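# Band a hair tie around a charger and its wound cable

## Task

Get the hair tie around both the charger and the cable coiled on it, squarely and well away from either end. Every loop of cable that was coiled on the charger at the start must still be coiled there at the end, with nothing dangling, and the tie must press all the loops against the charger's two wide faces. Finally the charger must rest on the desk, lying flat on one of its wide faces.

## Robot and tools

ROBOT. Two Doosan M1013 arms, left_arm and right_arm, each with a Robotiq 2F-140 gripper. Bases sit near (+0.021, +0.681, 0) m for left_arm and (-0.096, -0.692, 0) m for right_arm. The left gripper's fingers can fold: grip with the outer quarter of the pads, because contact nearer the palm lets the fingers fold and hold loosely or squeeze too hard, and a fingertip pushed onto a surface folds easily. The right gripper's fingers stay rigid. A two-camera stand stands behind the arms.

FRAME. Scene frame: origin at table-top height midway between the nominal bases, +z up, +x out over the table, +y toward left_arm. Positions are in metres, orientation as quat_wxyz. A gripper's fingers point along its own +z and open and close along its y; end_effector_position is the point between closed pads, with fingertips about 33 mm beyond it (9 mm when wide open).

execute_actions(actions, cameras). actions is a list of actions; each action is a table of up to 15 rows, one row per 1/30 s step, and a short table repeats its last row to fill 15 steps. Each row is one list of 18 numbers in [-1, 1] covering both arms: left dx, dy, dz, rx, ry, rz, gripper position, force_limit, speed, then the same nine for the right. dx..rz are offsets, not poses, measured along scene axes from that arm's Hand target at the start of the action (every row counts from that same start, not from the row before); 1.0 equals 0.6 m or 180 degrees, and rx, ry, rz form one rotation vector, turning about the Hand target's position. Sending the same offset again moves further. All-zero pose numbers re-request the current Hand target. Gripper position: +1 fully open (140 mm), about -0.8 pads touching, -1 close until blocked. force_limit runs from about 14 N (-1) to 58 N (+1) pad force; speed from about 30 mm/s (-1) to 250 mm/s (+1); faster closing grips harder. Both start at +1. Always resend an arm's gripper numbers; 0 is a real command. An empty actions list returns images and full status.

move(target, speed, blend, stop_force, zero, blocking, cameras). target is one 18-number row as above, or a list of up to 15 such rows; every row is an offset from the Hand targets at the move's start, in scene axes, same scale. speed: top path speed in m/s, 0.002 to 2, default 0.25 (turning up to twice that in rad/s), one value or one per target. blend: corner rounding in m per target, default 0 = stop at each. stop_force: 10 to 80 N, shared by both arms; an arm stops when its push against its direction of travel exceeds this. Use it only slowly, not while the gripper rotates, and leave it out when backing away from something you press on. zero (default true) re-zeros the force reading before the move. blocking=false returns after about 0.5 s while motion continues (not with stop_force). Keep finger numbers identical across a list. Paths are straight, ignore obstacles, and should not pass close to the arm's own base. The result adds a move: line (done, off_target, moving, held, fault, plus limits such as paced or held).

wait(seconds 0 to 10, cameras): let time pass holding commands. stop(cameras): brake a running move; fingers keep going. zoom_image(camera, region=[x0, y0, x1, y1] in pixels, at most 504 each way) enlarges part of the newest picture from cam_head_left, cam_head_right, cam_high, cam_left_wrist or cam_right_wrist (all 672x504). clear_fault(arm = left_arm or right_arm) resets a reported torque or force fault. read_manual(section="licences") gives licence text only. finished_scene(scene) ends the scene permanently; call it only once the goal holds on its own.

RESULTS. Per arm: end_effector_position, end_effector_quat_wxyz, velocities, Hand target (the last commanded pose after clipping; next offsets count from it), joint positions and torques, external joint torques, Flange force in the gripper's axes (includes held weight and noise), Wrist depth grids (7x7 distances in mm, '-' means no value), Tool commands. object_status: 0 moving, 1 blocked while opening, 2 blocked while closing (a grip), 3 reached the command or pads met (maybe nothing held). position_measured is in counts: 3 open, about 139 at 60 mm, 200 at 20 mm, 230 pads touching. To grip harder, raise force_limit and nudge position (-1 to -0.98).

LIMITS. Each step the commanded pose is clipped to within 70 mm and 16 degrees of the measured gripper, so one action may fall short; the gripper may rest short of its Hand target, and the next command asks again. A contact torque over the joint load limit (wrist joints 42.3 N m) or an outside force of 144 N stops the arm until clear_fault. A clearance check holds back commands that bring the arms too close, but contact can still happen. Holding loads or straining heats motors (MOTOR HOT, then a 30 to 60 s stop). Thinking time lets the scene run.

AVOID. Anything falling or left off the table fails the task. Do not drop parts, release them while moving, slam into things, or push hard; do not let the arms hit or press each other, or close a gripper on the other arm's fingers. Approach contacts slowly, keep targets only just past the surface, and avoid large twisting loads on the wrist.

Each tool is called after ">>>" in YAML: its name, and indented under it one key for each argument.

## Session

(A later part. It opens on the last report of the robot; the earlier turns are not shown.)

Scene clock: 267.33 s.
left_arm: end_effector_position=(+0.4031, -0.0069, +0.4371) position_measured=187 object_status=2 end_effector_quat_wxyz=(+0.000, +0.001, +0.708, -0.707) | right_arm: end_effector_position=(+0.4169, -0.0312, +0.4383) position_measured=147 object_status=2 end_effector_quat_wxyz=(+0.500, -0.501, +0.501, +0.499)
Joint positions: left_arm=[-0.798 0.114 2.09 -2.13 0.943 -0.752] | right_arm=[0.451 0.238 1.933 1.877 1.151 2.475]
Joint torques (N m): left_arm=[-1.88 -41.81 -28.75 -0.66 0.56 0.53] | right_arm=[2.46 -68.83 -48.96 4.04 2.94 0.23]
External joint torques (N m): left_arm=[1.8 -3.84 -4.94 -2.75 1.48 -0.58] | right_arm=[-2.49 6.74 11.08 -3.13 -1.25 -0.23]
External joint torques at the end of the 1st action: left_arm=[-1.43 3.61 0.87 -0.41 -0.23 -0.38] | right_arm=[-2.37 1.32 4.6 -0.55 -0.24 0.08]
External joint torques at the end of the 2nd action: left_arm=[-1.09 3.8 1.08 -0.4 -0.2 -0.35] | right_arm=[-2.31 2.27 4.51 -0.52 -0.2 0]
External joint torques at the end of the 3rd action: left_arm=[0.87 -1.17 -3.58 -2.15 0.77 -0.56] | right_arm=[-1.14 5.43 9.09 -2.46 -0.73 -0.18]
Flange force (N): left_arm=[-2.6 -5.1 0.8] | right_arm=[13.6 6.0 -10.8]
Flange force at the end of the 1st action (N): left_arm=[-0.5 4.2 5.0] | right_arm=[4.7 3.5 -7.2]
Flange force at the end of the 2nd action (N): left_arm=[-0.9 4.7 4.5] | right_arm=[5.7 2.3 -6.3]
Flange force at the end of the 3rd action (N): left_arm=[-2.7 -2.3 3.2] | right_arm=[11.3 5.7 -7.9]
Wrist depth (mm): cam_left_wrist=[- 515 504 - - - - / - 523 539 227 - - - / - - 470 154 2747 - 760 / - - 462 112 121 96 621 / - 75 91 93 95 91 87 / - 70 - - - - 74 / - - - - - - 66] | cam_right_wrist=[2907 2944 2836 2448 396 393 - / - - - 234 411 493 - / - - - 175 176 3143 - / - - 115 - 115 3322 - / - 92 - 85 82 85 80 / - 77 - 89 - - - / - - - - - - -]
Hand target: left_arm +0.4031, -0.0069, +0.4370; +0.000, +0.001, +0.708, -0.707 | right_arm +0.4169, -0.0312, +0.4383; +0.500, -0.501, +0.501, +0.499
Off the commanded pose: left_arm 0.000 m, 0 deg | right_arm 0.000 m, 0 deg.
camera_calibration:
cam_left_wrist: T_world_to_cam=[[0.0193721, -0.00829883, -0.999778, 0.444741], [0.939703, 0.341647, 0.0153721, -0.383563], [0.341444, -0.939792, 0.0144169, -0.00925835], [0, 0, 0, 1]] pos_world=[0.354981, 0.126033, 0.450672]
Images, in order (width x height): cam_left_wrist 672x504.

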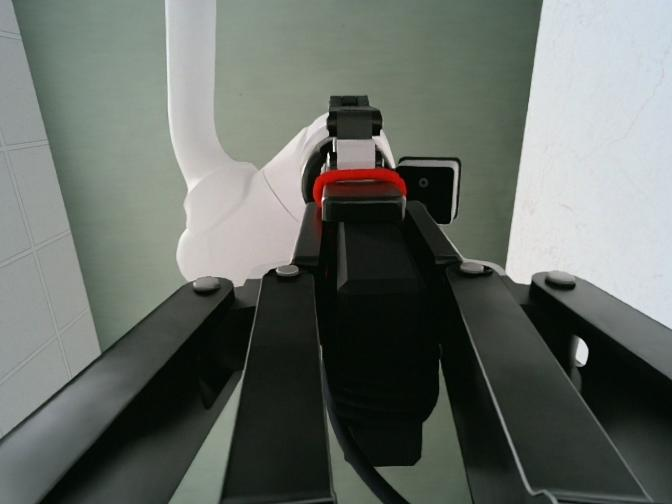

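>>> execute_actions:
  actions:
    - [[0,0,0,0,0,0,-0.98,0,-1,0,0,0,0,0,0,0.0,1,-1]]
    - [[0,0,0,0,0,0,-0.98,0,-1,0,0,0,0,0,0,0.0,1,-1]]

>>> move:
  target: [0,0,0,0,0,0,-0.98,0,-1,0,-0.04,0,0,0,0,0.0,1,-1]
  speed: 0.03
  cameras: ["cam_head_left","cam_left_wrist"]

>>> zoom_image:
  camera: "cam_head_left"
  region: [325, 235, 425, 315]

>>> move:
  target: [0,0,0,0,0,0,-0.98,0,-1,0,-0.03,0,0,0,0,0.0,1,-1]
  speed: 0.03
  cameras: ["cam_head_left","cam_left_wrist"]

>>> zoom_image:
  camera: "cam_head_left"
  region: [325, 235, 425, 315]

Scene clock: 273.57 s.
left_arm: end_effector_position=(+0.4031, -0.0069, +0.4370) position_measured=187 object_status=2 end_effector_quat_wxyz=(+0.000, +0.001, +0.708, -0.707) | right_arm: end_effector_position=(+0.4169, -0.0312, +0.4383) position_measured=129 object_status=3 end_effector_quat_wxyz=(+0.500, -0.501, +0.501, +0.499)
Joint positions: left_arm=[-0.798 0.114 2.09 -2.13 0.943 -0.752] | right_arm=[0.451 0.238 1.933 1.877 1.151 2.475]
Joint torques (N m): left_arm=[3.32 -46.89 -32.86 -2.82 1.06 0.41] | right_arm=[2.58 -65.97 -43.17 1.77 2.86 0.03]
External joint torques (N m): left_arm=[-3.31 1.37 -0.79 -0.59 0.96 -0.46] | right_arm=[-2.6 3.92 5.31 -0.87 -1.18 -0.03]
External joint torques at the end of the 1st action: left_arm=[-3.69 1.1 -0.79 -0.58 1.02 -0.47] | right_arm=[-3.42 4.08 4.93 -0.78 -1.25 -0.03]
Flange force (N): left_arm=[1.7 1.5 6.1] | right_arm=[7.2 1.6 -5.4]
Flange force at the end of the 1st action (N): left_arm=[2.4 1.3 6.3] | right_arm=[7.1 0.3 -5.9]
Wrist depth (mm): cam_left_wrist=[- 491 549 - - 832 659 / - 533 531 190 - 860 657 / - - 470 152 - - - / - - 462 117 111 - 644 / - 75 91 93 95 91 82 / - 70 - - - - 74 / - - - - - - 66] | cam_right_wrist=[- - 2982 2373 394 394 2907 / - - - 231 407 - - / - 3060 - 165 176 627 - / - - 118 106 133 123 - / - 91 94 82 82 85 88 / - 79 - - - - - / - - - 2303 - - -]
Hand target: left_arm +0.4031, -0.0069, +0.4370; +0.000, +0.001, +0.708, -0.707 | right_arm +0.4169, -0.0312, +0.4383; +0.500, -0.501, +0.501, +0.499
Off the commanded pose: left_arm 0.000 m, 0 deg | right_arm 0.000 m, 0 deg.

Scene clock: 274.63 s.
left_arm: end_effector_position=(+0.4031, -0.0069, +0.4370) position_measured=187 object_status=2 end_effector_quat_wxyz=(+0.000, +0.001, +0.708, -0.707) | right_arm: end_effector_position=(+0.4169, -0.0552, +0.4383) position_measured=129 object_status=3 end_effector_quat_wxyz=(+0.500, -0.501, +0.501, +0.499)
Joint positions: left_arm=[-0.798 0.114 2.09 -2.13 0.943 -0.752] | right_arm=[0.416 0.22 1.956 1.856 1.181 2.478]
Joint torques (N m): left_arm=[5.6 -48.63 -31.78 -2.93 1.17 0.34] | right_arm=[-0.06 -64.41 -42.06 1.72 2.87 -0.09]
External joint torques (N m): left_arm=[-5.53 3.21 -1.86 -0.47 0.85 -0.39] | right_arm=[0.11 4.31 4.27 -0.72 -1.19 0.09]
Flange force (N): left_arm=[1.4 2.4 12.2] | right_arm=[6.7 1.7 0.1]
Wrist depth (mm): cam_left_wrist=[- 522 517 - - - 621 / - - 513 212 - - - / - - 491 159 - - - / - - 486 113 112 - - / - 75 91 103 106 91 82 / - 70 - 112 - - 74 / - - - - - - 66] | cam_right_wrist=[3471 2398 - 2584 415 418 4307 / - - - 332 432 467 - / - - - 155 587 - - / 2448 - 117 105 130 - - / - 90 94 - - 91 88 / - 79 - - - - - / - - - - - - -]
Hand target: left_arm +0.4031, -0.0069, +0.4370; +0.000, +0.001, +0.708, -0.707 | right_arm +0.4169, -0.0552, +0.4383; +0.500, -0.501, +0.501, +0.499
Off the commanded pose: left_arm 0.000 m, 0 deg | right_arm 0.000 m, 0 deg.
move: done
camera_calibration:
cam_left_wrist: T_world_to_cam=[[0.0193382, -0.00820477, -0.999779, 0.444743], [0.939703, 0.341646, 0.0153724, -0.383469], [0.341444, -0.939793, 0.0143169, -0.00917957], [0, 0, 0, 1]] pos_world=[0.354881, 0.126033, 0.450671]
Images, in order (width x height): cam_head_left 672x504, cam_left_wrist 672x504.

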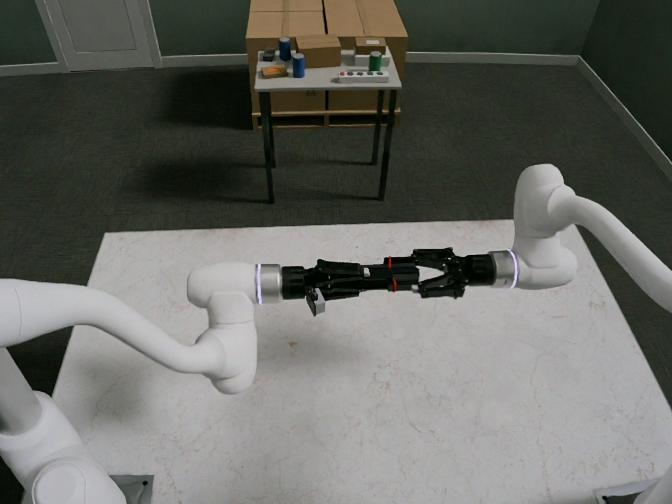

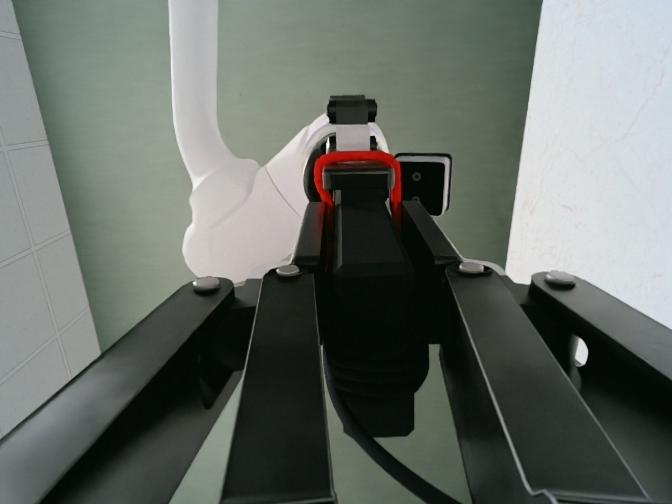

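Scaled by 5.040 from the camera's 672x504 image, which has a finer 960x720 frame.

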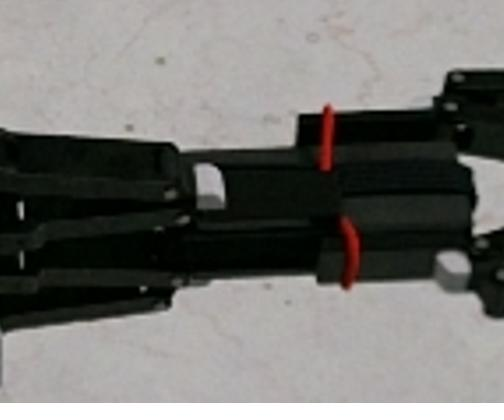

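Scene clock: 275.53 s.
left_arm: end_effector_position=(+0.4031, -0.0069, +0.4370) position_measured=192 object_status=0 end_effector_quat_wxyz=(+0.000, +0.001, +0.708, -0.707) | right_arm: end_effector_position=(+0.4169, -0.0732, +0.4383) position_measured=129 object_status=3 end_effector_quat_wxyz=(+0.500, -0.501, +0.501, +0.499)
Joint positions: left_arm=[-0.798 0.114 2.09 -2.13 0.943 -0.752] | right_arm=[0.389 0.207 1.973 1.839 1.203 2.481]
Joint torques (N m): left_arm=[1.64 -50.22 -35.29 -3.25 2.59 0.35] | right_arm=[1.87 -59.62 -41.11 1.36 1.66 0.01]
External joint torques (N m): left_arm=[-1.56 4.73 1.62 -0.15 -0.57 -0.4] | right_arm=[-1.88 0.8 3.41 -0.27 0.01 -0.01]
Flange force (N): left_arm=[-0.6 5.5 5.5] | right_arm=[3.7 2.9 -5.6]
Wrist depth (mm): cam_left_wrist=[- - 556 - - - 693 / - - 553 - - - 625 / - - 507 171 3507 - 579 / - - 501 115 126 930 585 / - 75 88 114 - 92 87 / - 68 - - - - 74 / - - - - - - 66] | cam_right_wrist=[2944 - - 2643 429 440 - / - - - 295 453 537 - / 4307 - - 181 607 - - / 2944 - 117 116 127 3751 2871 / - 90 94 102 103 85 88 / - 80 - 2704 2474 - - / - - - - - - -]
Hand target: left_arm +0.4031, -0.0069, +0.4370; +0.000, +0.001, +0.708, -0.707 | right_arm +0.4169, -0.0732, +0.4383; +0.500, -0.501, +0.501, +0.499
Off the commanded pose: left_arm 0.000 m, 0 deg | right_arm 0.000 m, 0 deg.
move: done
camera_calibration:
cam_left_wrist: T_world_to_cam=[[0.0192443, -0.00823914, -0.999781, 0.444779], [0.939705, 0.341645, 0.0152725, -0.383519], [0.341445, -0.939793, 0.0143171, -0.00921395], [0, 0, 0, 1]] pos_world=[0.354981, 0.126033, 0.450671]
Images, in order (width x height): cam_head_left 672x504, cam_left_wrist 672x504.

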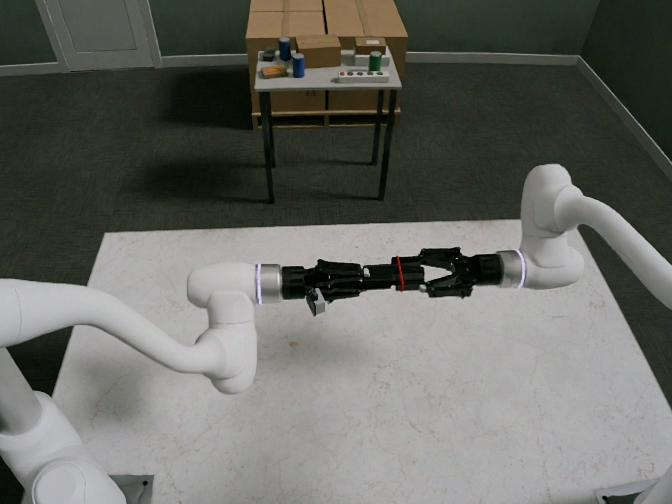

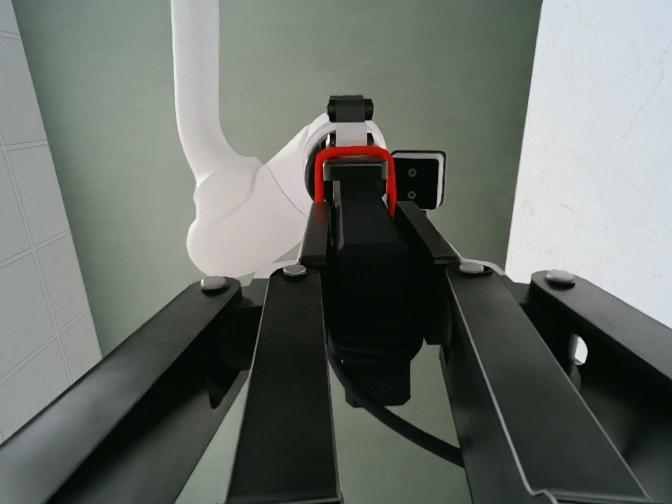

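Scaled by 5.040 from the camera's 672x504 image, which has a finer 960x720 frame.

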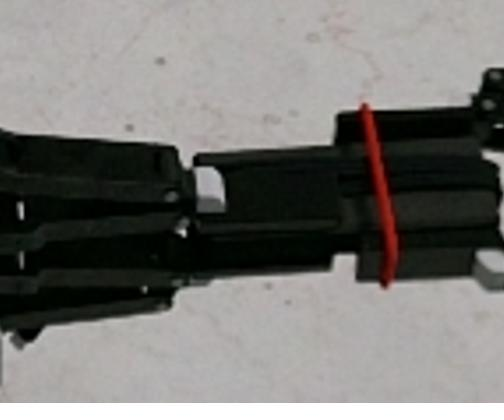

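>>> execute_actions:
  actions:
    - [[0,0,0,0,0,0,-0.98,0,-1,0,0,0,0,0,0,-1,-1,-1]]
    - [[0,0,0,0,0,0,-0.98,0,-1,0,0,0,0,0,0,-0.98,-0.3,-1]]
    - [[0,0,0,0,0,0,-0.98,0,-1,0,0,0,0,0,0,-0.98,-0.3,-1]]
  cameras: ["cam_head_left","cam_left_wrist","cam_right_wrist"]

>>> zoom_image:
  camera: "cam_left_wrist"
  region: [210, 114, 530, 434]

Scene clock: 284.83 s.
left_arm: end_effector_position=(+0.4031, -0.0069, +0.4371) position_measured=192 object_status=2 end_effector_quat_wxyz=(+0.000, +0.001, +0.708, -0.707) | right_arm: end_effector_position=(+0.4169, -0.0733, +0.4383) position_measured=149 object_status=2 end_effector_quat_wxyz=(+0.500, -0.501, +0.501, +0.499)
Joint positions: left_arm=[-0.798 0.114 2.09 -2.13 0.943 -0.752] | right_arm=[0.389 0.207 1.973 1.839 1.203 2.481]
Joint torques (N m): left_arm=[-0.1 -50.1 -36.36 -3.24 2.8 0.3] | right_arm=[3.25 -58.4 -41.97 1.53 1.09 -0.12]
External joint torques (N m): left_arm=[0.12 4.32 2.64 -0.17 -0.77 -0.35] | right_arm=[-3.21 -0.48 4.41 -0.45 0.59 0.12]
External joint torques at the end of the 1st action: left_arm=[0.53 4.22 2.74 -0.13 -0.79 -0.36] | right_arm=[-3.36 0.26 4.49 -0.57 0.65 0.13]
External joint torques at the end of the 2nd action: left_arm=[0.53 4.82 2.69 -0.19 -0.79 -0.37] | right_arm=[-3.24 -0.55 4.08 -0.53 0.61 0.11]
Flange force (N): left_arm=[-1.0 5.9 1.9] | right_arm=[3.2 4.7 -10.4]
Flange force at the end of the 1st action (N): left_arm=[-1.4 5.8 1.1] | right_arm=[4.0 3.7 -10.4]
Flange force at the end of the 2nd action (N): left_arm=[-2.0 6.4 1.8] | right_arm=[2.9 4.1 -10.3]
Wrist depth (mm): cam_left_wrist=[- - 548 - - - 618 / - - 522 - - - 623 / 3123 - 505 172 - 958 701 / - - 507 114 118 844 619 / - 75 88 114 115 92 87 / - 68 - 125 - - 74 / - - - - - - 66] | cam_right_wrist=[2836 2871 2736 2736 431 433 2736 / 5814 - - 296 448 2871 - / - - - 187 610 - - / - - 127 106 114 3322 - / - 92 - - - 85 84 / - 80 - - - - - / - - - - - - -]
Hand target: left_arm +0.4031, -0.0069, +0.4370; +0.000, +0.001, +0.708, -0.707 | right_arm +0.4169, -0.0732, +0.4383; +0.500, -0.501, +0.501, +0.499
Off the commanded pose: left_arm 0.000 m, 0 deg | right_arm 0.000 m, 0 deg.
camera_calibration:
cam_left_wrist: T_world_to_cam=[[0.0193718, -0.00829841, -0.999778, 0.444743], [0.939714, 0.341615, 0.0153725, -0.383469], [0.341412, -0.939803, 0.0144158, -0.00921092], [0, 0, 0, 1]] pos_world=[0.354881, 0.126033, 0.450672]
cam_right_wrist: T_world_to_cam=[[-0.999797, 0.00826244, 0.0183873, 0.421053], [0.0145443, -0.33591, 0.941782, -0.442286], [0.0139579, 0.941858, 0.335722, 0.0589429], [0, 0, 0, 1]] pos_world=[0.426578, -0.207563, 0.389006]
Images, in order (width x height): cam_head_left 672x504, cam_left_wrist 672x504, cam_right_wrist 672x504.

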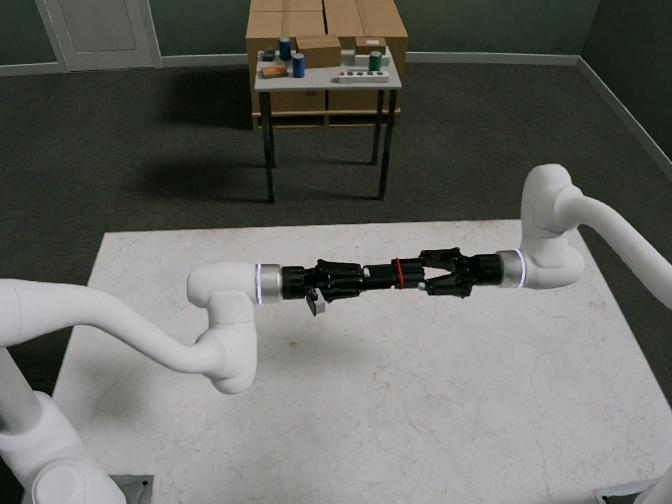

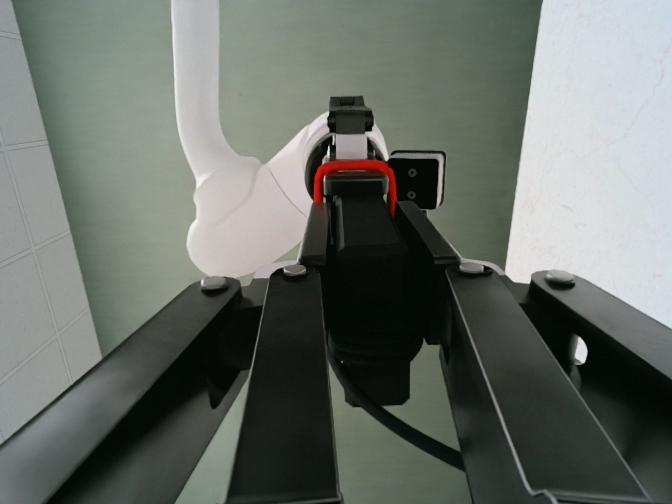

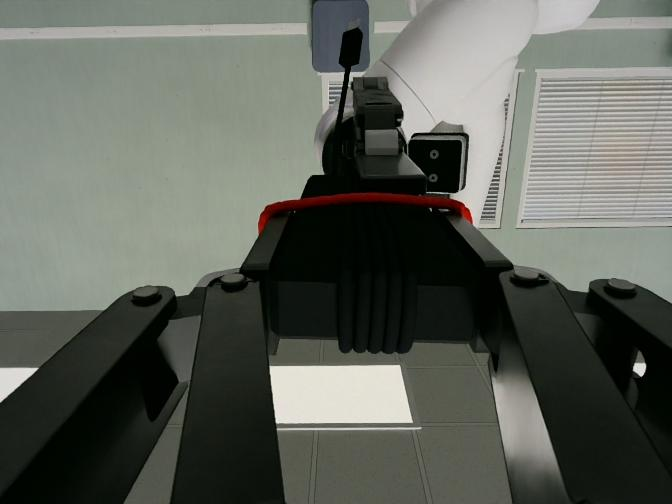

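Scaled by 1.575 from the camera's 672x504 image, which has a finer 960x720 frame.

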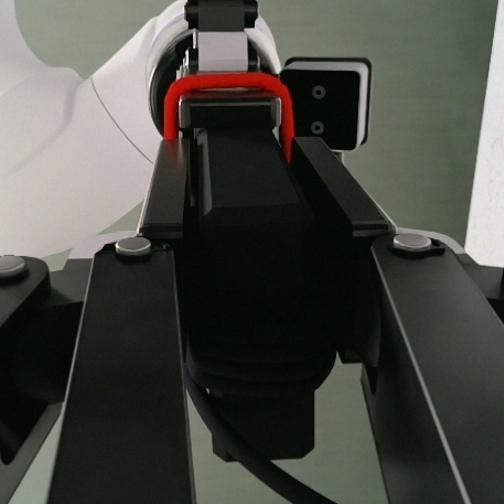

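>>> execute_actions:
  actions:
    - [[0,0,0,0,0,0,0.0,1,-1,0,0,0,0,0,0,-0.98,-0.3,-1]]
    - [[0,-0.01,0,0,0,0,0.0,1,-1,0,0,0,0,0,0,-0.98,-0.3,-1]]
  cameras: ["cam_head_left","cam_left_wrist"]

>>> zoom_image:
  camera: "cam_head_left"
  region: [325, 235, 425, 315]

Scene clock: 302.40 s.
left_arm: end_effector_position=(+0.4031, -0.0129, +0.4370) position_measured=129 object_status=0 end_effector_quat_wxyz=(+0.000, +0.001, +0.708, -0.707) | right_arm: end_effector_position=(+0.4169, -0.0732, +0.4383) position_measured=149 object_status=2 end_effector_quat_wxyz=(+0.500, -0.501, +0.501, +0.499)
Joint positions: left_arm=[-0.806 0.12 2.083 -2.136 0.938 -0.748] | right_arm=[0.389 0.207 1.973 1.839 1.203 2.481]
Joint torques (N m): left_arm=[1.26 -49.77 -34.67 -2.99 2.24 0.33] | right_arm=[2.39 -60.59 -42.19 1.73 1.92 -0.14]
External joint torques (N m): left_arm=[-1.13 3.48 0.94 -0.42 -0.22 -0.37] | right_arm=[-2.36 1.43 4.44 -0.63 -0.24 0.14]
External joint torques at the end of the 1st action: left_arm=[-1.38 3.76 0.94 -0.45 -0.21 -0.37] | right_arm=[-2.69 1.58 4.44 -0.62 -0.32 0.07]
Flange force (N): left_arm=[-0.6 4.2 4.4] | right_arm=[4.6 3.2 -6.9]
Flange force at the end of the 1st action (N): left_arm=[-0.6 4.6 5.0] | right_arm=[4.8 2.9 -7.2]
Wrist depth (mm): cam_left_wrist=[- - 543 - - - 651 / - - 560 223 - 2814 618 / - 2961 507 173 3040 - 618 / - - 136 109 135 112 576 / - 86 91 110 112 107 87 / - - - - - - - / - - - - - - -] | cam_right_wrist=[- 2944 - 2528 423 431 - / - 2982 - 217 436 468 - / - - - 253 625 3101 - / - - - 106 114 107 - / - 92 - 104 - 85 84 / - 80 - - - - - / - - - - - - -]
Hand target: left_arm +0.4031, -0.0129, +0.4370; +0.000, +0.001, +0.708, -0.707 | right_arm +0.4169, -0.0732, +0.4383; +0.500, -0.501, +0.501, +0.499
Off the commanded pose: left_arm 0.000 m, 0 deg | right_arm 0.000 m, 0 deg.
camera_calibration:
cam_left_wrist: T_world_to_cam=[[0.0193382, -0.00820477, -0.999779, 0.444694], [0.939703, 0.341646, 0.0153724, -0.381419], [0.341444, -0.939793, 0.0143169, -0.0148183], [0, 0, 0, 1]] pos_world=[0.354881, 0.120033, 0.450671]
Images, in order (width x height): cam_head_left 672x504, cam_left_wrist 672x504.

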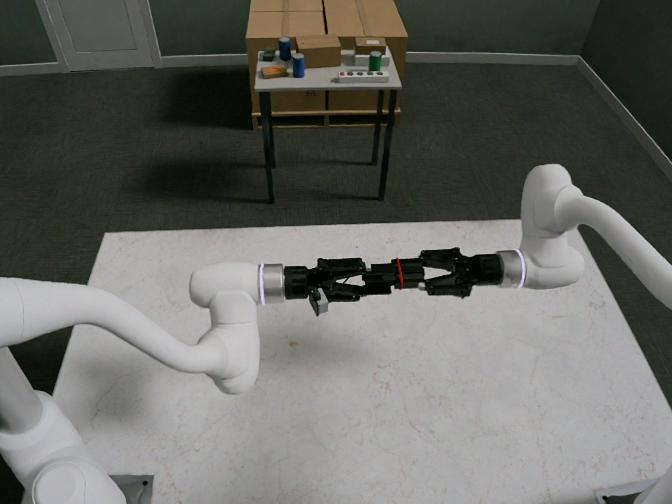

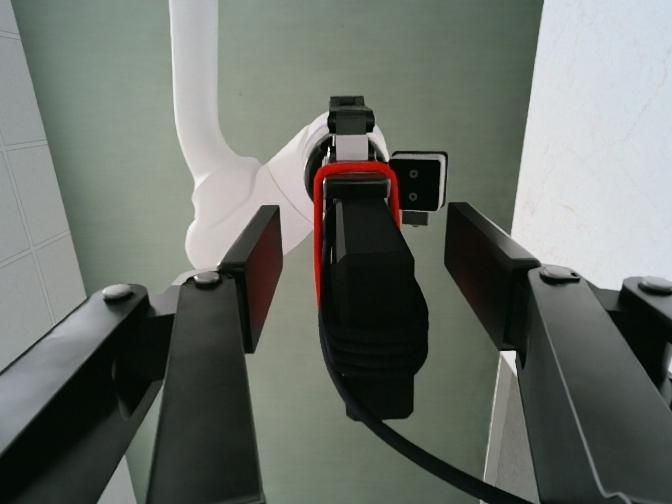

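Scaled by 5.040 from the camera's 672x504 image, which has a finer 960x720 frame.

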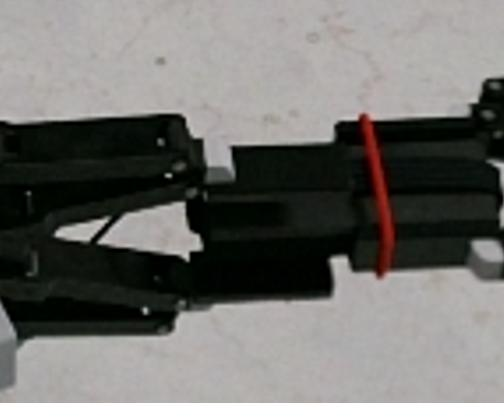

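>>> move:
  target: [0,-0.036,0,0,0,0,0.0,1,-1,0,0,0,0,0,0,-0.98,-0.3,-1]
  speed: 0.04

>>> execute_actions:
  actions:
    - [[0,0,0,0,0,0,-1,-1,-1,0,0,0,0,0,0,-0.98,-0.3,-1]]
    - [[0,0,0,0,0,0,-1,-1,-1,0,0,0,0,0,0,-0.98,-0.3,-1]]
    - [[0,0,0,0,0,0,-1,-1,-1,0,0,0,0,0,0,-0.98,-0.3,-1]]
    - [[0,0,0,0,0,0,-1,-1,-1,0,0,0,0,0,0,-0.98,-0.3,-1]]
    - [[0,0,0,0,0,0,-0.98,0.6,-1,0,0,0,0,0,0,-0.98,-0.3,-1]]
    - [[0,0,0,0,0,0,-0.98,0.6,-1,0,0,0,0,0,0,-0.98,-0.3,-1]]
  cameras: ["cam_head_left","cam_left_wrist"]

>>> zoom_image:
  camera: "cam_head_left"
  region: [325, 235, 425, 315]

Scene clock: 312.93 s.
left_arm: end_effector_position=(+0.4031, -0.0345, +0.4370) position_measured=129 object_status=3 end_effector_quat_wxyz=(+0.000, +0.001, +0.708, -0.707) | right_arm: end_effector_position=(+0.4169, -0.0732, +0.4383) position_measured=149 object_status=2 end_effector_quat_wxyz=(+0.500, -0.501, +0.501, +0.499)
Joint positions: left_arm=[-0.833 0.143 2.057 -2.158 0.917 -0.738] | right_arm=[0.389 0.207 1.973 1.839 1.203 2.481]
Joint torques (N m): left_arm=[1.87 -51.9 -34.84 -2.92 2.21 0.33] | right_arm=[2.94 -59.88 -42.25 1.69 1.98 -0.09]
External joint torques (N m): left_arm=[-1.74 2.96 0.9 -0.51 -0.16 -0.38] | right_arm=[-2.98 1.22 4.48 -0.59 -0.31 0.09]
Flange force (N): left_arm=[0.9 3.7 4.6] | right_arm=[4.5 3.2 -7.9]
Wrist depth (mm): cam_left_wrist=[- 505 517 - - 867 653 / - 530 488 202 - 880 715 / - - 484 154 154 - - / - - 136 116 135 122 669 / - 86 91 88 90 106 87 / - - - 91 89 - - / - - - - - - -] | cam_right_wrist=[- - - 2836 394 406 - / - - - 199 421 443 - / - - - 254 629 - - / - - - 106 113 106 - / - 92 - - - 85 84 / - 80 - - - - - / - - - 2215 - - -]
Hand target: left_arm +0.4031, -0.0345, +0.4370; +0.000, +0.001, +0.708, -0.707 | right_arm +0.4169, -0.0732, +0.4383; +0.500, -0.501, +0.501, +0.499
Off the commanded pose: left_arm 0.000 m, 0 deg | right_arm 0.000 m, 0 deg.
move: done

Scene clock: 316.13 s.
left_arm: end_effector_position=(+0.4031, -0.0345, +0.4370) position_measured=189 object_status=2 end_effector_quat_wxyz=(+0.000, +0.001, +0.708, -0.707) | right_arm: end_effector_position=(+0.4169, -0.0732, +0.4383) position_measured=149 object_status=2 end_effector_quat_wxyz=(+0.500, -0.501, +0.501, +0.499)
Joint positions: left_arm=[-0.833 0.143 2.057 -2.158 0.917 -0.738] | right_arm=[0.389 0.207 1.973 1.839 1.203 2.481]
Joint torques (N m): left_arm=[-3.47 -50.77 -33.69 -1.45 2.59 0.72] | right_arm=[2.35 -59.9 -44.89 3.06 1.11 0.3]
External joint torques (N m): left_arm=[3.5 2.09 -0.22 -1.99 -0.54 -0.77] | right_arm=[-2.33 1.11 7.25 -1.97 0.57 -0.3]
External joint torques at the end of the 2nd action: left_arm=[-0.75 0.61 -1.48 -1.37 0.72 -0.4] | right_arm=[-1.46 4.78 7.64 -2 -1.09 -0.01]
External joint torques at the end of the 3rd action: left_arm=[0.92 1.71 -1.48 -1.73 -0.01 -0.67] | right_arm=[-1.05 2.84 7.18 -2.03 -0.19 -0.16]
External joint torques at the end of the 4th action: left_arm=[0.8 1.35 -1.99 -1.81 0.07 -0.61] | right_arm=[-1.4 2.68 7.08 -2.15 -0.16 -0.16]
External joint torques at the end of the 5th action: left_arm=[3.43 2.19 -0.25 -1.97 -0.52 -0.8] | right_arm=[-1.82 0.96 7.39 -1.98 0.53 -0.29]
Flange force (N): left_arm=[-4.8 2.4 0.3] | right_arm=[7.1 7.2 -11.8]
Flange force at the end of the 2nd action (N): left_arm=[-0.5 1.0 3.9] | right_arm=[9.7 4.5 -6.2]
Flange force at the end of the 3rd action (N): left_arm=[-3.1 1.3 3.9] | right_arm=[8.1 6.1 -7.7]
Flange force at the end of the 4th action (N): left_arm=[-3.1 0.7 4.4] | right_arm=[7.8 5.8 -8.4]
Flange force at the end of the 5th action (N): left_arm=[-4.9 2.4 0.5] | right_arm=[7.1 8.0 -11.2]
Wrist depth (mm): cam_left_wrist=[2620 497 560 - - - - / - 510 529 203 - - - / - - 481 154 - - 635 / - - 479 114 110 873 699 / - 75 91 88 88 91 - / - 70 - 91 - - 73 / - - - - - - 66] | cam_right_wrist=[- - - 2704 407 406 - / - - - 262 422 540 - / - - - 184 592 3276 2802 / - - - - 114 3020 2944 / - 92 - - - 85 87 / - 80 - - - - - / - - - - 2153 - -]
Hand target: left_arm +0.4031, -0.0345, +0.4370; +0.000, +0.001, +0.708, -0.707 | right_arm +0.4169, -0.0732, +0.4383; +0.500, -0.501, +0.501, +0.499
Off the commanded pose: left_arm 0.000 m, 0 deg | right_arm 0.000 m, 0 deg.
camera_calibration:
cam_left_wrist: T_world_to_cam=[[0.0193382, -0.00820477, -0.999779, 0.444517], [0.939703, 0.341646, 0.0153724, -0.37404], [0.341444, -0.939793, 0.0143169, -0.0351179], [0, 0, 0, 1]] pos_world=[0.354881, 0.0984328, 0.450671]
Images, in order (width x height): cam_head_left 672x504, cam_left_wrist 672x504.

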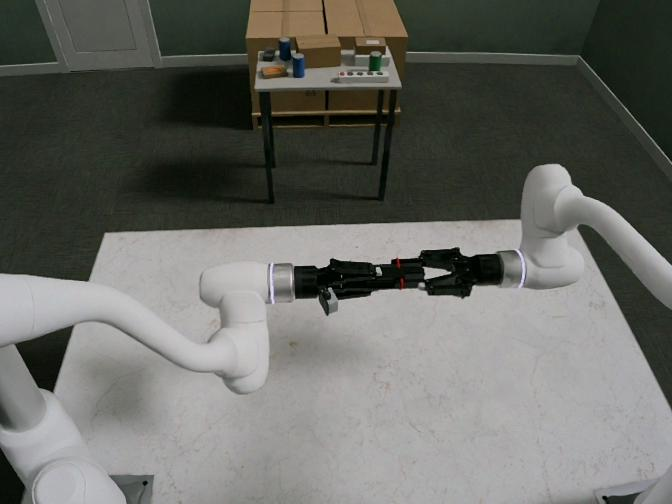

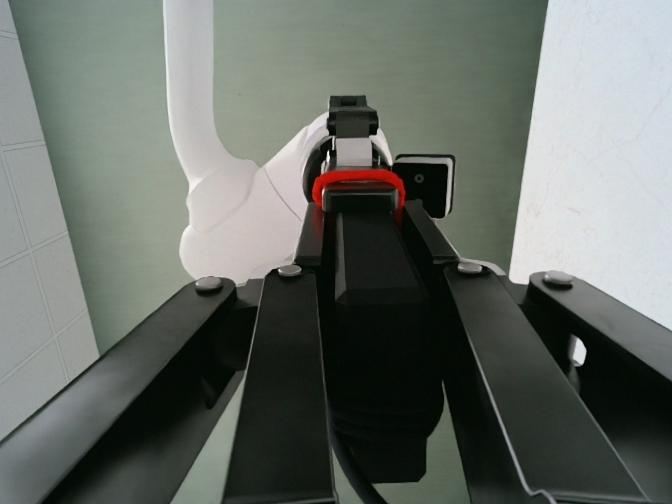

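Scaled by 5.040 from the camera's 672x504 image, which has a finer 960x720 frame.

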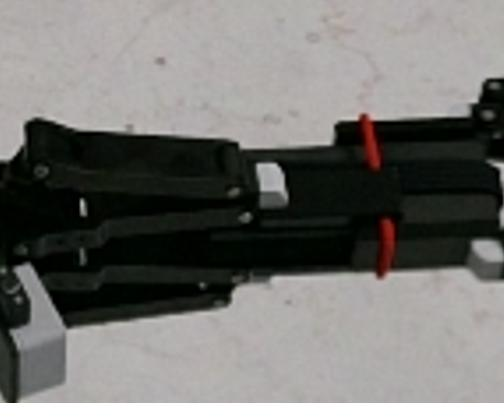

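>>> execute_actions:
  actions:
    - [[0,0,0,0,0,0,-0.98,0.6,-1,0,0,0,0,0,0,0,1,-1]]
    - [[0,0,0,0,0,0,-0.98,0.6,-1,0,0,0,0,0,0,0,1,-1]]

>>> move:
  target: [0,0,0,0,0,0,-0.98,0.6,-1,0,-0.0333,0,0,0,0,0,1,-1]
  speed: 0.025
  cameras: ["cam_head_left","cam_right_wrist"]

>>> zoom_image:
  camera: "cam_head_left"
  region: [325, 235, 425, 315]

Scene clock: 320.23 s.
left_arm: end_effector_position=(+0.4031, -0.0345, +0.4370) position_measured=189 object_status=2 end_effector_quat_wxyz=(+0.000, +0.001, +0.708, -0.707) | right_arm: end_effector_position=(+0.4169, -0.0732, +0.4383) position_measured=129 object_status=3 end_effector_quat_wxyz=(+0.500, -0.501, +0.501, +0.499)
Joint positions: left_arm=[-0.833 0.143 2.057 -2.158 0.917 -0.738] | right_arm=[0.389 0.207 1.973 1.839 1.203 2.481]
Joint torques (N m): left_arm=[4.5 -50.19 -32.91 -3.06 0.71 0.4] | right_arm=[3.34 -63.32 -42.54 1.78 3.29 0.01]
External joint torques (N m): left_arm=[-4.43 1.33 -1.03 -0.38 1.34 -0.45] | right_arm=[-3.35 4.37 4.81 -0.68 -1.61 -0.01]
External joint torques at the end of the 1st action: left_arm=[-4.41 1.54 -0.96 -0.39 1.28 -0.41] | right_arm=[-3.05 4.66 5.23 -0.75 -1.58 0.02]
Flange force (N): left_arm=[2.5 1.5 7.0] | right_arm=[7.4 0.1 -5.0]
Flange force at the end of the 1st action (N): left_arm=[2.4 1.8 7.2] | right_arm=[8.0 0.6 -4.8]
Wrist depth (mm): cam_left_wrist=[2451 501 500 - - - - / 2257 544 515 - - - - / - - 479 152 - 847 657 / - - 476 111 110 - - / - 75 91 88 90 91 - / - 70 - 91 - - 73 / - - - - - - 66] | cam_right_wrist=[- 2944 2871 2556 413 409 - / - - - 248 423 458 - / - 3322 - 185 569 - - / - - 117 - 131 3371 - / - 90 94 101 - 91 88 / - 80 - 3420 2704 - - / - - - - 2153 - -]
Hand target: left_arm +0.4031, -0.0345, +0.4370; +0.000, +0.001, +0.708, -0.707 | right_arm +0.4169, -0.0732, +0.4383; +0.500, -0.501, +0.501, +0.499
Off the commanded pose: left_arm 0.000 m, 0 deg | right_arm 0.000 m, 0 deg.

Scene clock: 321.30 s.
left_arm: end_effector_position=(+0.4031, -0.0345, +0.4369) position_measured=189 object_status=2 end_effector_quat_wxyz=(+0.000, +0.001, +0.708, -0.707) | right_arm: end_effector_position=(+0.4169, -0.0932, +0.4383) position_measured=129 object_status=3 end_effector_quat_wxyz=(+0.500, -0.501, +0.501, +0.499)
Joint positions: left_arm=[-0.833 0.143 2.057 -2.158 0.917 -0.738] | right_arm=[0.358 0.194 1.99 1.82 1.229 2.484]
Joint torques (N m): left_arm=[1.26 -54.2 -36.67 -3.42 2.93 0.36] | right_arm=[2.56 -57.48 -40.27 1.11 1.4 -0.08]
External joint torques (N m): left_arm=[-1.24 5.74 2.78 -0.02 -0.88 -0.41] | right_arm=[-2.58 0.39 2.63 0.07 0.26 0.08]
Flange force (N): left_arm=[-0.5 6.9 4.7] | right_arm=[2.8 1.8 -6.3]
Wrist depth (mm): cam_left_wrist=[- 511 515 - - 844 657 / - 534 576 225 - - 681 / 3304 2505 499 164 - - - / - - 497 110 110 884 606 / 2451 75 91 89 90 91 87 / - 70 - 92 - - 73 / - - - - - - 66] | cam_right_wrist=[- - 2584 3020 427 428 - / - - - 293 444 506 - / 3876 2907 3143 194 612 - - / 3751 - 118 118 138 - - / - 90 94 - - 91 88 / - 80 - - 2704 - - / - - - - - - -]
Hand target: left_arm +0.4031, -0.0345, +0.4370; +0.000, +0.001, +0.708, -0.707 | right_arm +0.4169, -0.0932, +0.4383; +0.500, -0.501, +0.501, +0.499
Off the commanded pose: left_arm 0.000 m, 0 deg | right_arm 0.000 m, 0 deg.
move: done
camera_calibration:
cam_right_wrist: T_world_to_cam=[[-0.999798, 0.00829498, 0.018293, 0.421262], [0.0144433, -0.335998, 0.941752, -0.448936], [0.0139582, 0.941826, 0.33581, 0.0776443], [0, 0, 0, 1]] pos_world=[0.426577, -0.227463, 0.389006]
Images, in order (width x height): cam_head_left 672x504, cam_right_wrist 672x504.

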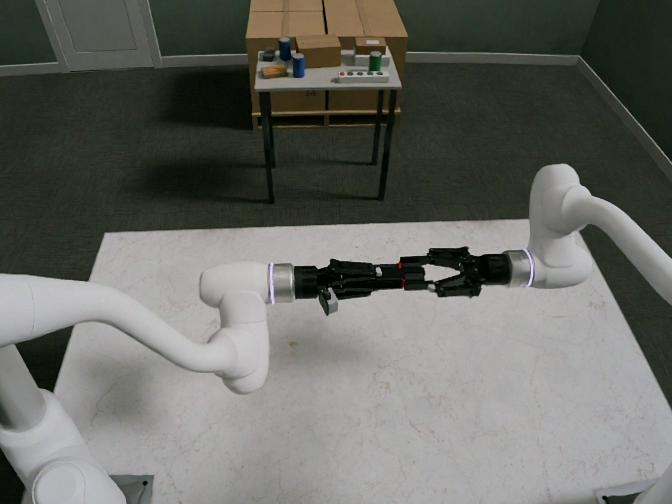

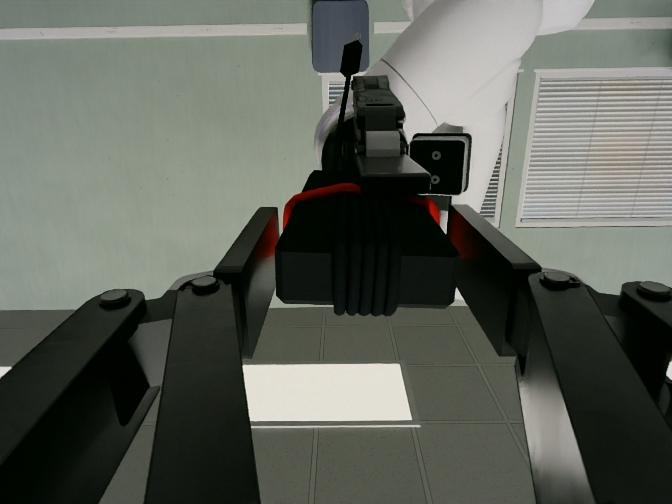

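Scaled by 5.040 from the camera's 672x504 image, which has a finer 960x720 frame.

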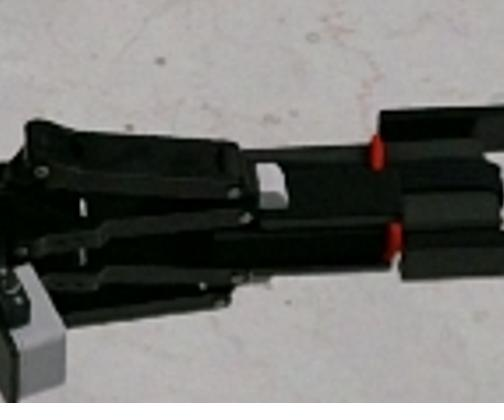

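>>> move:
  target: [0,0,0,0,0,0,-0.98,0.6,-1,0,-0.25,0,0,0,0,0.1,1,-1]
  speed: 0.12
  cameras: ["cam_head_left","cam_right_wrist"]

>>> zoom_image:
  camera: "cam_head_left"
  region: [325, 235, 425, 315]

>>> move:
  target: [0,0,0,0,0,0,-0.98,0.6,-1,0,-0.2,0.2,-0.5,0,0,0.43,1,-1]
  cameras: ["cam_right_wrist"]

Scene clock: 328.87 s.
left_arm: end_effector_position=(+0.4031, -0.0345, +0.4370) position_measured=189 object_status=2 end_effector_quat_wxyz=(+0.000, +0.001, +0.708, -0.707) | right_arm: end_effector_position=(+0.4169, -0.2432, +0.4383) position_measured=117 object_status=3 end_effector_quat_wxyz=(+0.500, -0.501, +0.501, +0.499)
Joint positions: left_arm=[-0.833 0.143 2.057 -2.158 0.917 -0.738] | right_arm=[0.096 0.117 2.083 1.662 1.441 2.505]
Joint torques (N m): left_arm=[1.26 -54.62 -36.75 -3.43 2.96 0.39] | right_arm=[1.46 -48.14 -39.37 1.7 1.19 -0.1]
External joint torques (N m): left_arm=[-1.3 6.12 2.86 -0.01 -0.91 -0.44] | right_arm=[-1.43 -0.43 2.75 0.16 0.43 0.1]
Flange force (N): left_arm=[-0.7 7.3 5.1] | right_arm=[2.1 4.8 -4.4]
Wrist depth (mm): cam_left_wrist=[- - 619 - - - - / - - 669 370 - - 765 / 2561 - 640 501 - - 642 / - - 108 110 110 851 659 / - 75 91 89 90 90 - / - 70 - 92 90 - 73 / - - - - - - 66] | cam_right_wrist=[1846 2907 3751 2944 560 802 3371 / - - 3230 407 598 - - / - - - - 796 - - / - - 137 - 1043 123 5056 / - 90 107 3634 - 107 89 / - - - - 2040 - - / - - - 3186 2258 - -]
Hand target: left_arm +0.4031, -0.0345, +0.4370; +0.000, +0.001, +0.708, -0.707 | right_arm +0.4169, -0.2432, +0.4383; +0.500, -0.501, +0.501, +0.499
Off the commanded pose: left_arm 0.000 m, 0 deg | right_arm 0.000 m, 0 deg.
move: done
camera_calibration:
cam_right_wrist: T_world_to_cam=[[-0.999797, 0.00826244, 0.0183873, 0.422457], [0.0145443, -0.33591, 0.941782, -0.499357], [0.0139579, 0.941858, 0.335722, 0.218965], [0, 0, 0, 1]] pos_world=[0.426578, -0.377463, 0.389006]
Images, in order (width x height): cam_head_left 672x504, cam_right_wrist 672x504.

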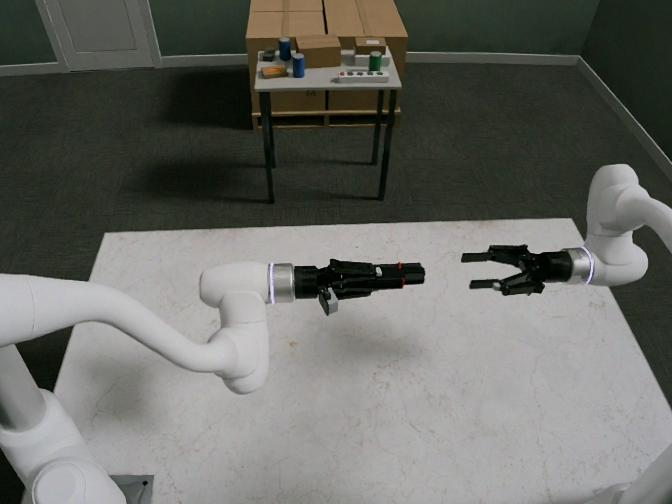

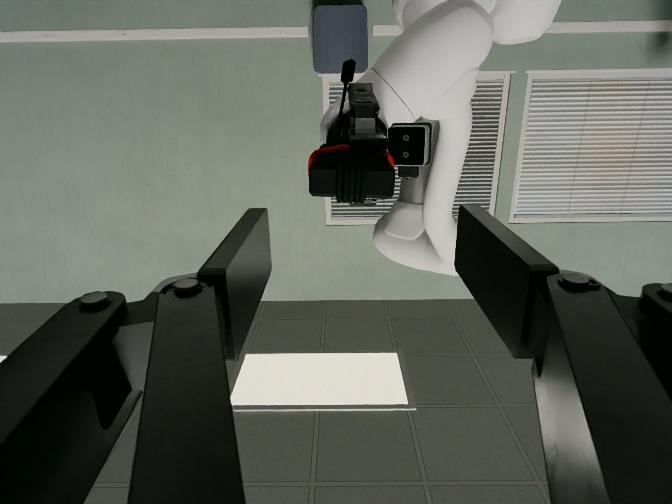

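Scaled by 5.040 from the camera's 672x504 image, which has a finer 960x720 frame.

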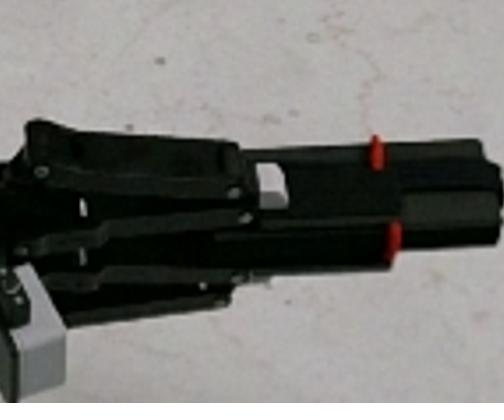

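Scene clock: 332.47 s.
left_arm: end_effector_position=(+0.4031, -0.0345, +0.4370) position_measured=189 object_status=2 end_effector_quat_wxyz=(+0.000, +0.001, +0.708, -0.707) | right_arm: end_effector_position=(+0.4169, -0.3632, +0.5583) position_measured=75 object_status=3 end_effector_quat_wxyz=(+0.001, +0.708, -0.707, +0.001)
Joint positions: left_arm=[-0.833 0.143 2.057 -2.158 0.917 -0.738] | right_arm=[0.453 0.102 1.25 -0.003 1.791 3.654]
Joint torques (N m): left_arm=[1.39 -54.69 -36.75 -3.46 2.96 0.37] | right_arm=[2.59 -50.85 -43.51 4.23 -0.23 -0.12]
External joint torques (N m): left_arm=[-1.14 6.08 2.88 0.02 -0.92 -0.42] | right_arm=[-2.61 -0.35 2.9 -0.1 0.25 0.12]
Flange force (N): left_arm=[-0.9 7.3 4.8] | right_arm=[6.7 3.0 6.2]
Wrist depth (mm): cam_left_wrist=[- 2000 - - - - 626 / 429 433 - - 3211 - 585 / 438 459 - - 2923 - 603 / 2961 - - 110 110 - 637 / 2620 75 91 89 90 90 87 / - 70 - 92 92 - 73 / - - - - - - 66] | cam_right_wrist=[587 - - - 604 - 595 / - - 698 - - 629 - / - - - 659 - - 682 / - 705 136 - - 137 - / - 92 - - 745 124 100 / - - - - - - - / - - 834 - - - -]
Hand target: left_arm +0.4031, -0.0345, +0.4370; +0.000, +0.001, +0.708, -0.707 | right_arm +0.4169, -0.3632, +0.5583; +0.001, +0.708, -0.707, +0.001
Off the commanded pose: left_arm 0.000 m, 0 deg | right_arm 0.000 m, 0 deg.
move: done
camera_calibration:
cam_right_wrist: T_world_to_cam=[[-0.999797, 0.0183872, -0.00826124, 0.4398], [0.0145429, 0.941739, 0.336031, 0.149596], [0.0139586, 0.335842, -0.941815, 0.784973], [0, 0, 0, 1]] pos_world=[0.426578, -0.412594, 0.692663]
Images, in order (width x height): cam_right_wrist 672x504.

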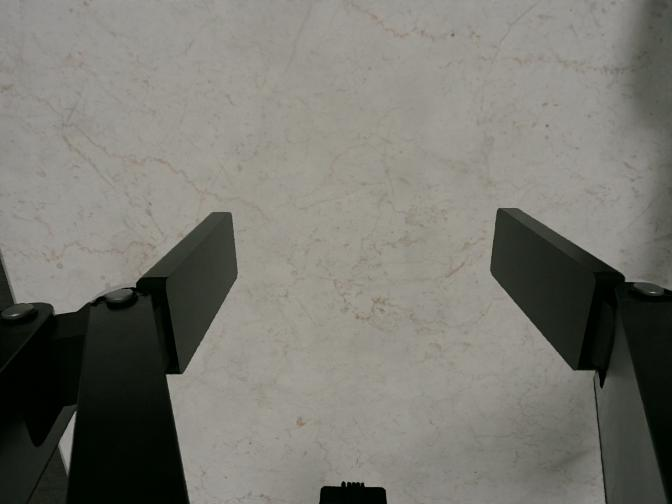

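>>> move:
  target:
    - [0,0,0,0,0,0,-0.98,0.6,-1,-0.003,0.4537,0,0,0,0,0.43,1,-1]
    - [0,0,0,0,0,0,-0.98,0.6,-1,-0.003,0.4537,-0.1638,0,0,0,0.43,1,-1]
  speed: [0.2,0.06]
  cameras: ["cam_head_left","cam_right_wrist"]

>>> zoom_image:
  camera: "cam_head_left"
  region: [325, 205, 465, 315]

Scene clock: 341.77 s.
left_arm: end_effector_position=(+0.4031, -0.0345, +0.4370) position_measured=189 object_status=2 end_effector_quat_wxyz=(+0.000, +0.001, +0.708, -0.707) | right_arm: end_effector_position=(+0.4151, -0.0910, +0.4601) position_measured=75 object_status=3 end_effector_quat_wxyz=(+0.001, +0.708, -0.707, +0.001)
Joint positions: left_arm=[-0.833 0.143 2.057 -2.158 0.917 -0.738] | right_arm=[0.762 0.386 1.066 -0.003 1.69 3.963]
Joint torques (N m): left_arm=[1.34 -54.35 -36.71 -3.46 2.92 0.39] | right_arm=[2.75 -79.95 -44.76 4.14 -0.34 -0.07]
External joint torques (N m): left_arm=[-1.42 5.97 2.83 0.01 -0.88 -0.44] | right_arm=[-2.76 -0.04 3.38 0.07 0.37 0.07]
Flange force (N): left_arm=[-0.5 7.1 5.0] | right_arm=[8.8 3.1 6.5]
Wrist depth (mm): cam_left_wrist=[- - - 1884 - - 623 / 167 169 173 - - 864 619 / 180 - - - - - 614 / 196 2451 - 108 110 - 693 / 211 80 91 89 90 90 - / - 70 - 92 92 - 73 / - - - - - - 66] | cam_right_wrist=[- 521 - - - - - / - - - 604 - - - / 599 - - - - - - / 635 116 135 150 - 137 - / - 92 632 161 648 124 100 / - - - 168 166 - - / - - 773 174 172 - -]
Hand target: left_arm +0.4031, -0.0345, +0.4370; +0.000, +0.001, +0.708, -0.707 | right_arm +0.4151, -0.0910, +0.4600; +0.001, +0.708, -0.707, +0.001
Off the commanded pose: left_arm 0.000 m, 0 deg | right_arm 0.000 m, 0 deg.
move: done
camera_calibration:
cam_right_wrist: T_world_to_cam=[[-0.999798, 0.018293, -0.00829498, 0.432188], [0.0144433, 0.941752, 0.335998, -0.0737182], [0.0139582, 0.33581, -0.941826, 0.60097], [0, 0, 0, 1]] pos_world=[0.424777, -0.140294, 0.594363]
Images, in order (width x height): cam_head_left 672x504, cam_right_wrist 672x504.

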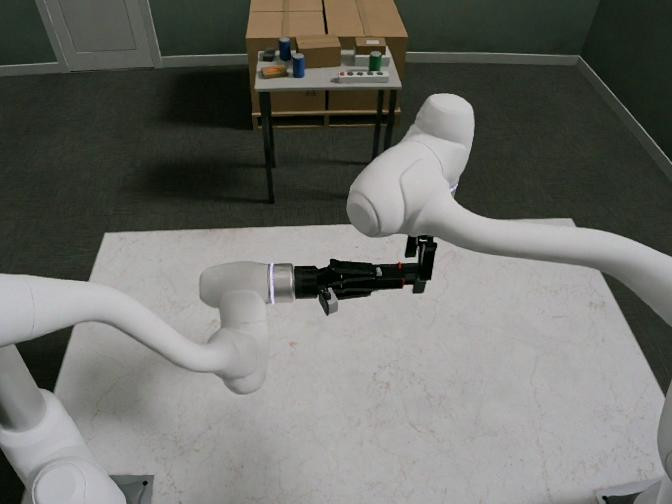

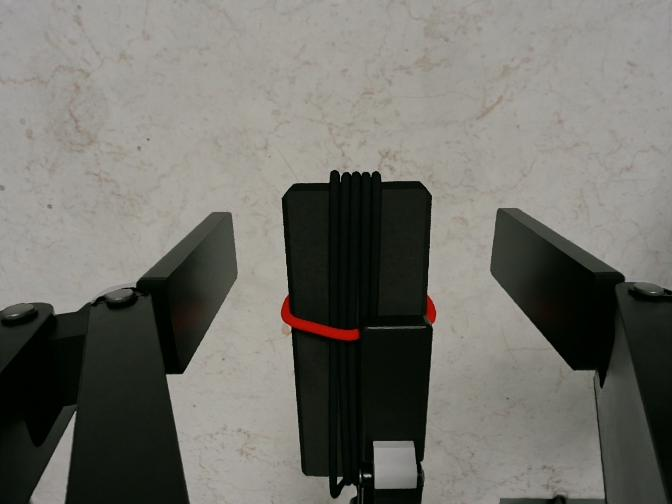

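Scaled by 3.600 from the camera's 672x504 image, which has a finer 960x720 frame.

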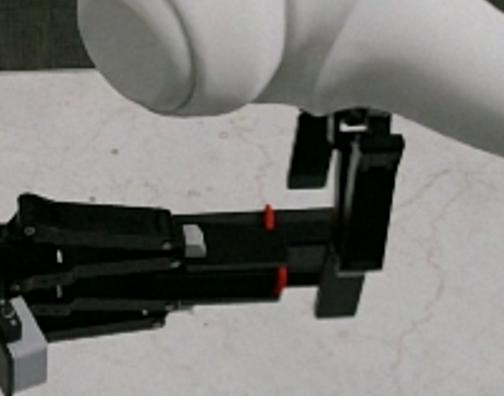

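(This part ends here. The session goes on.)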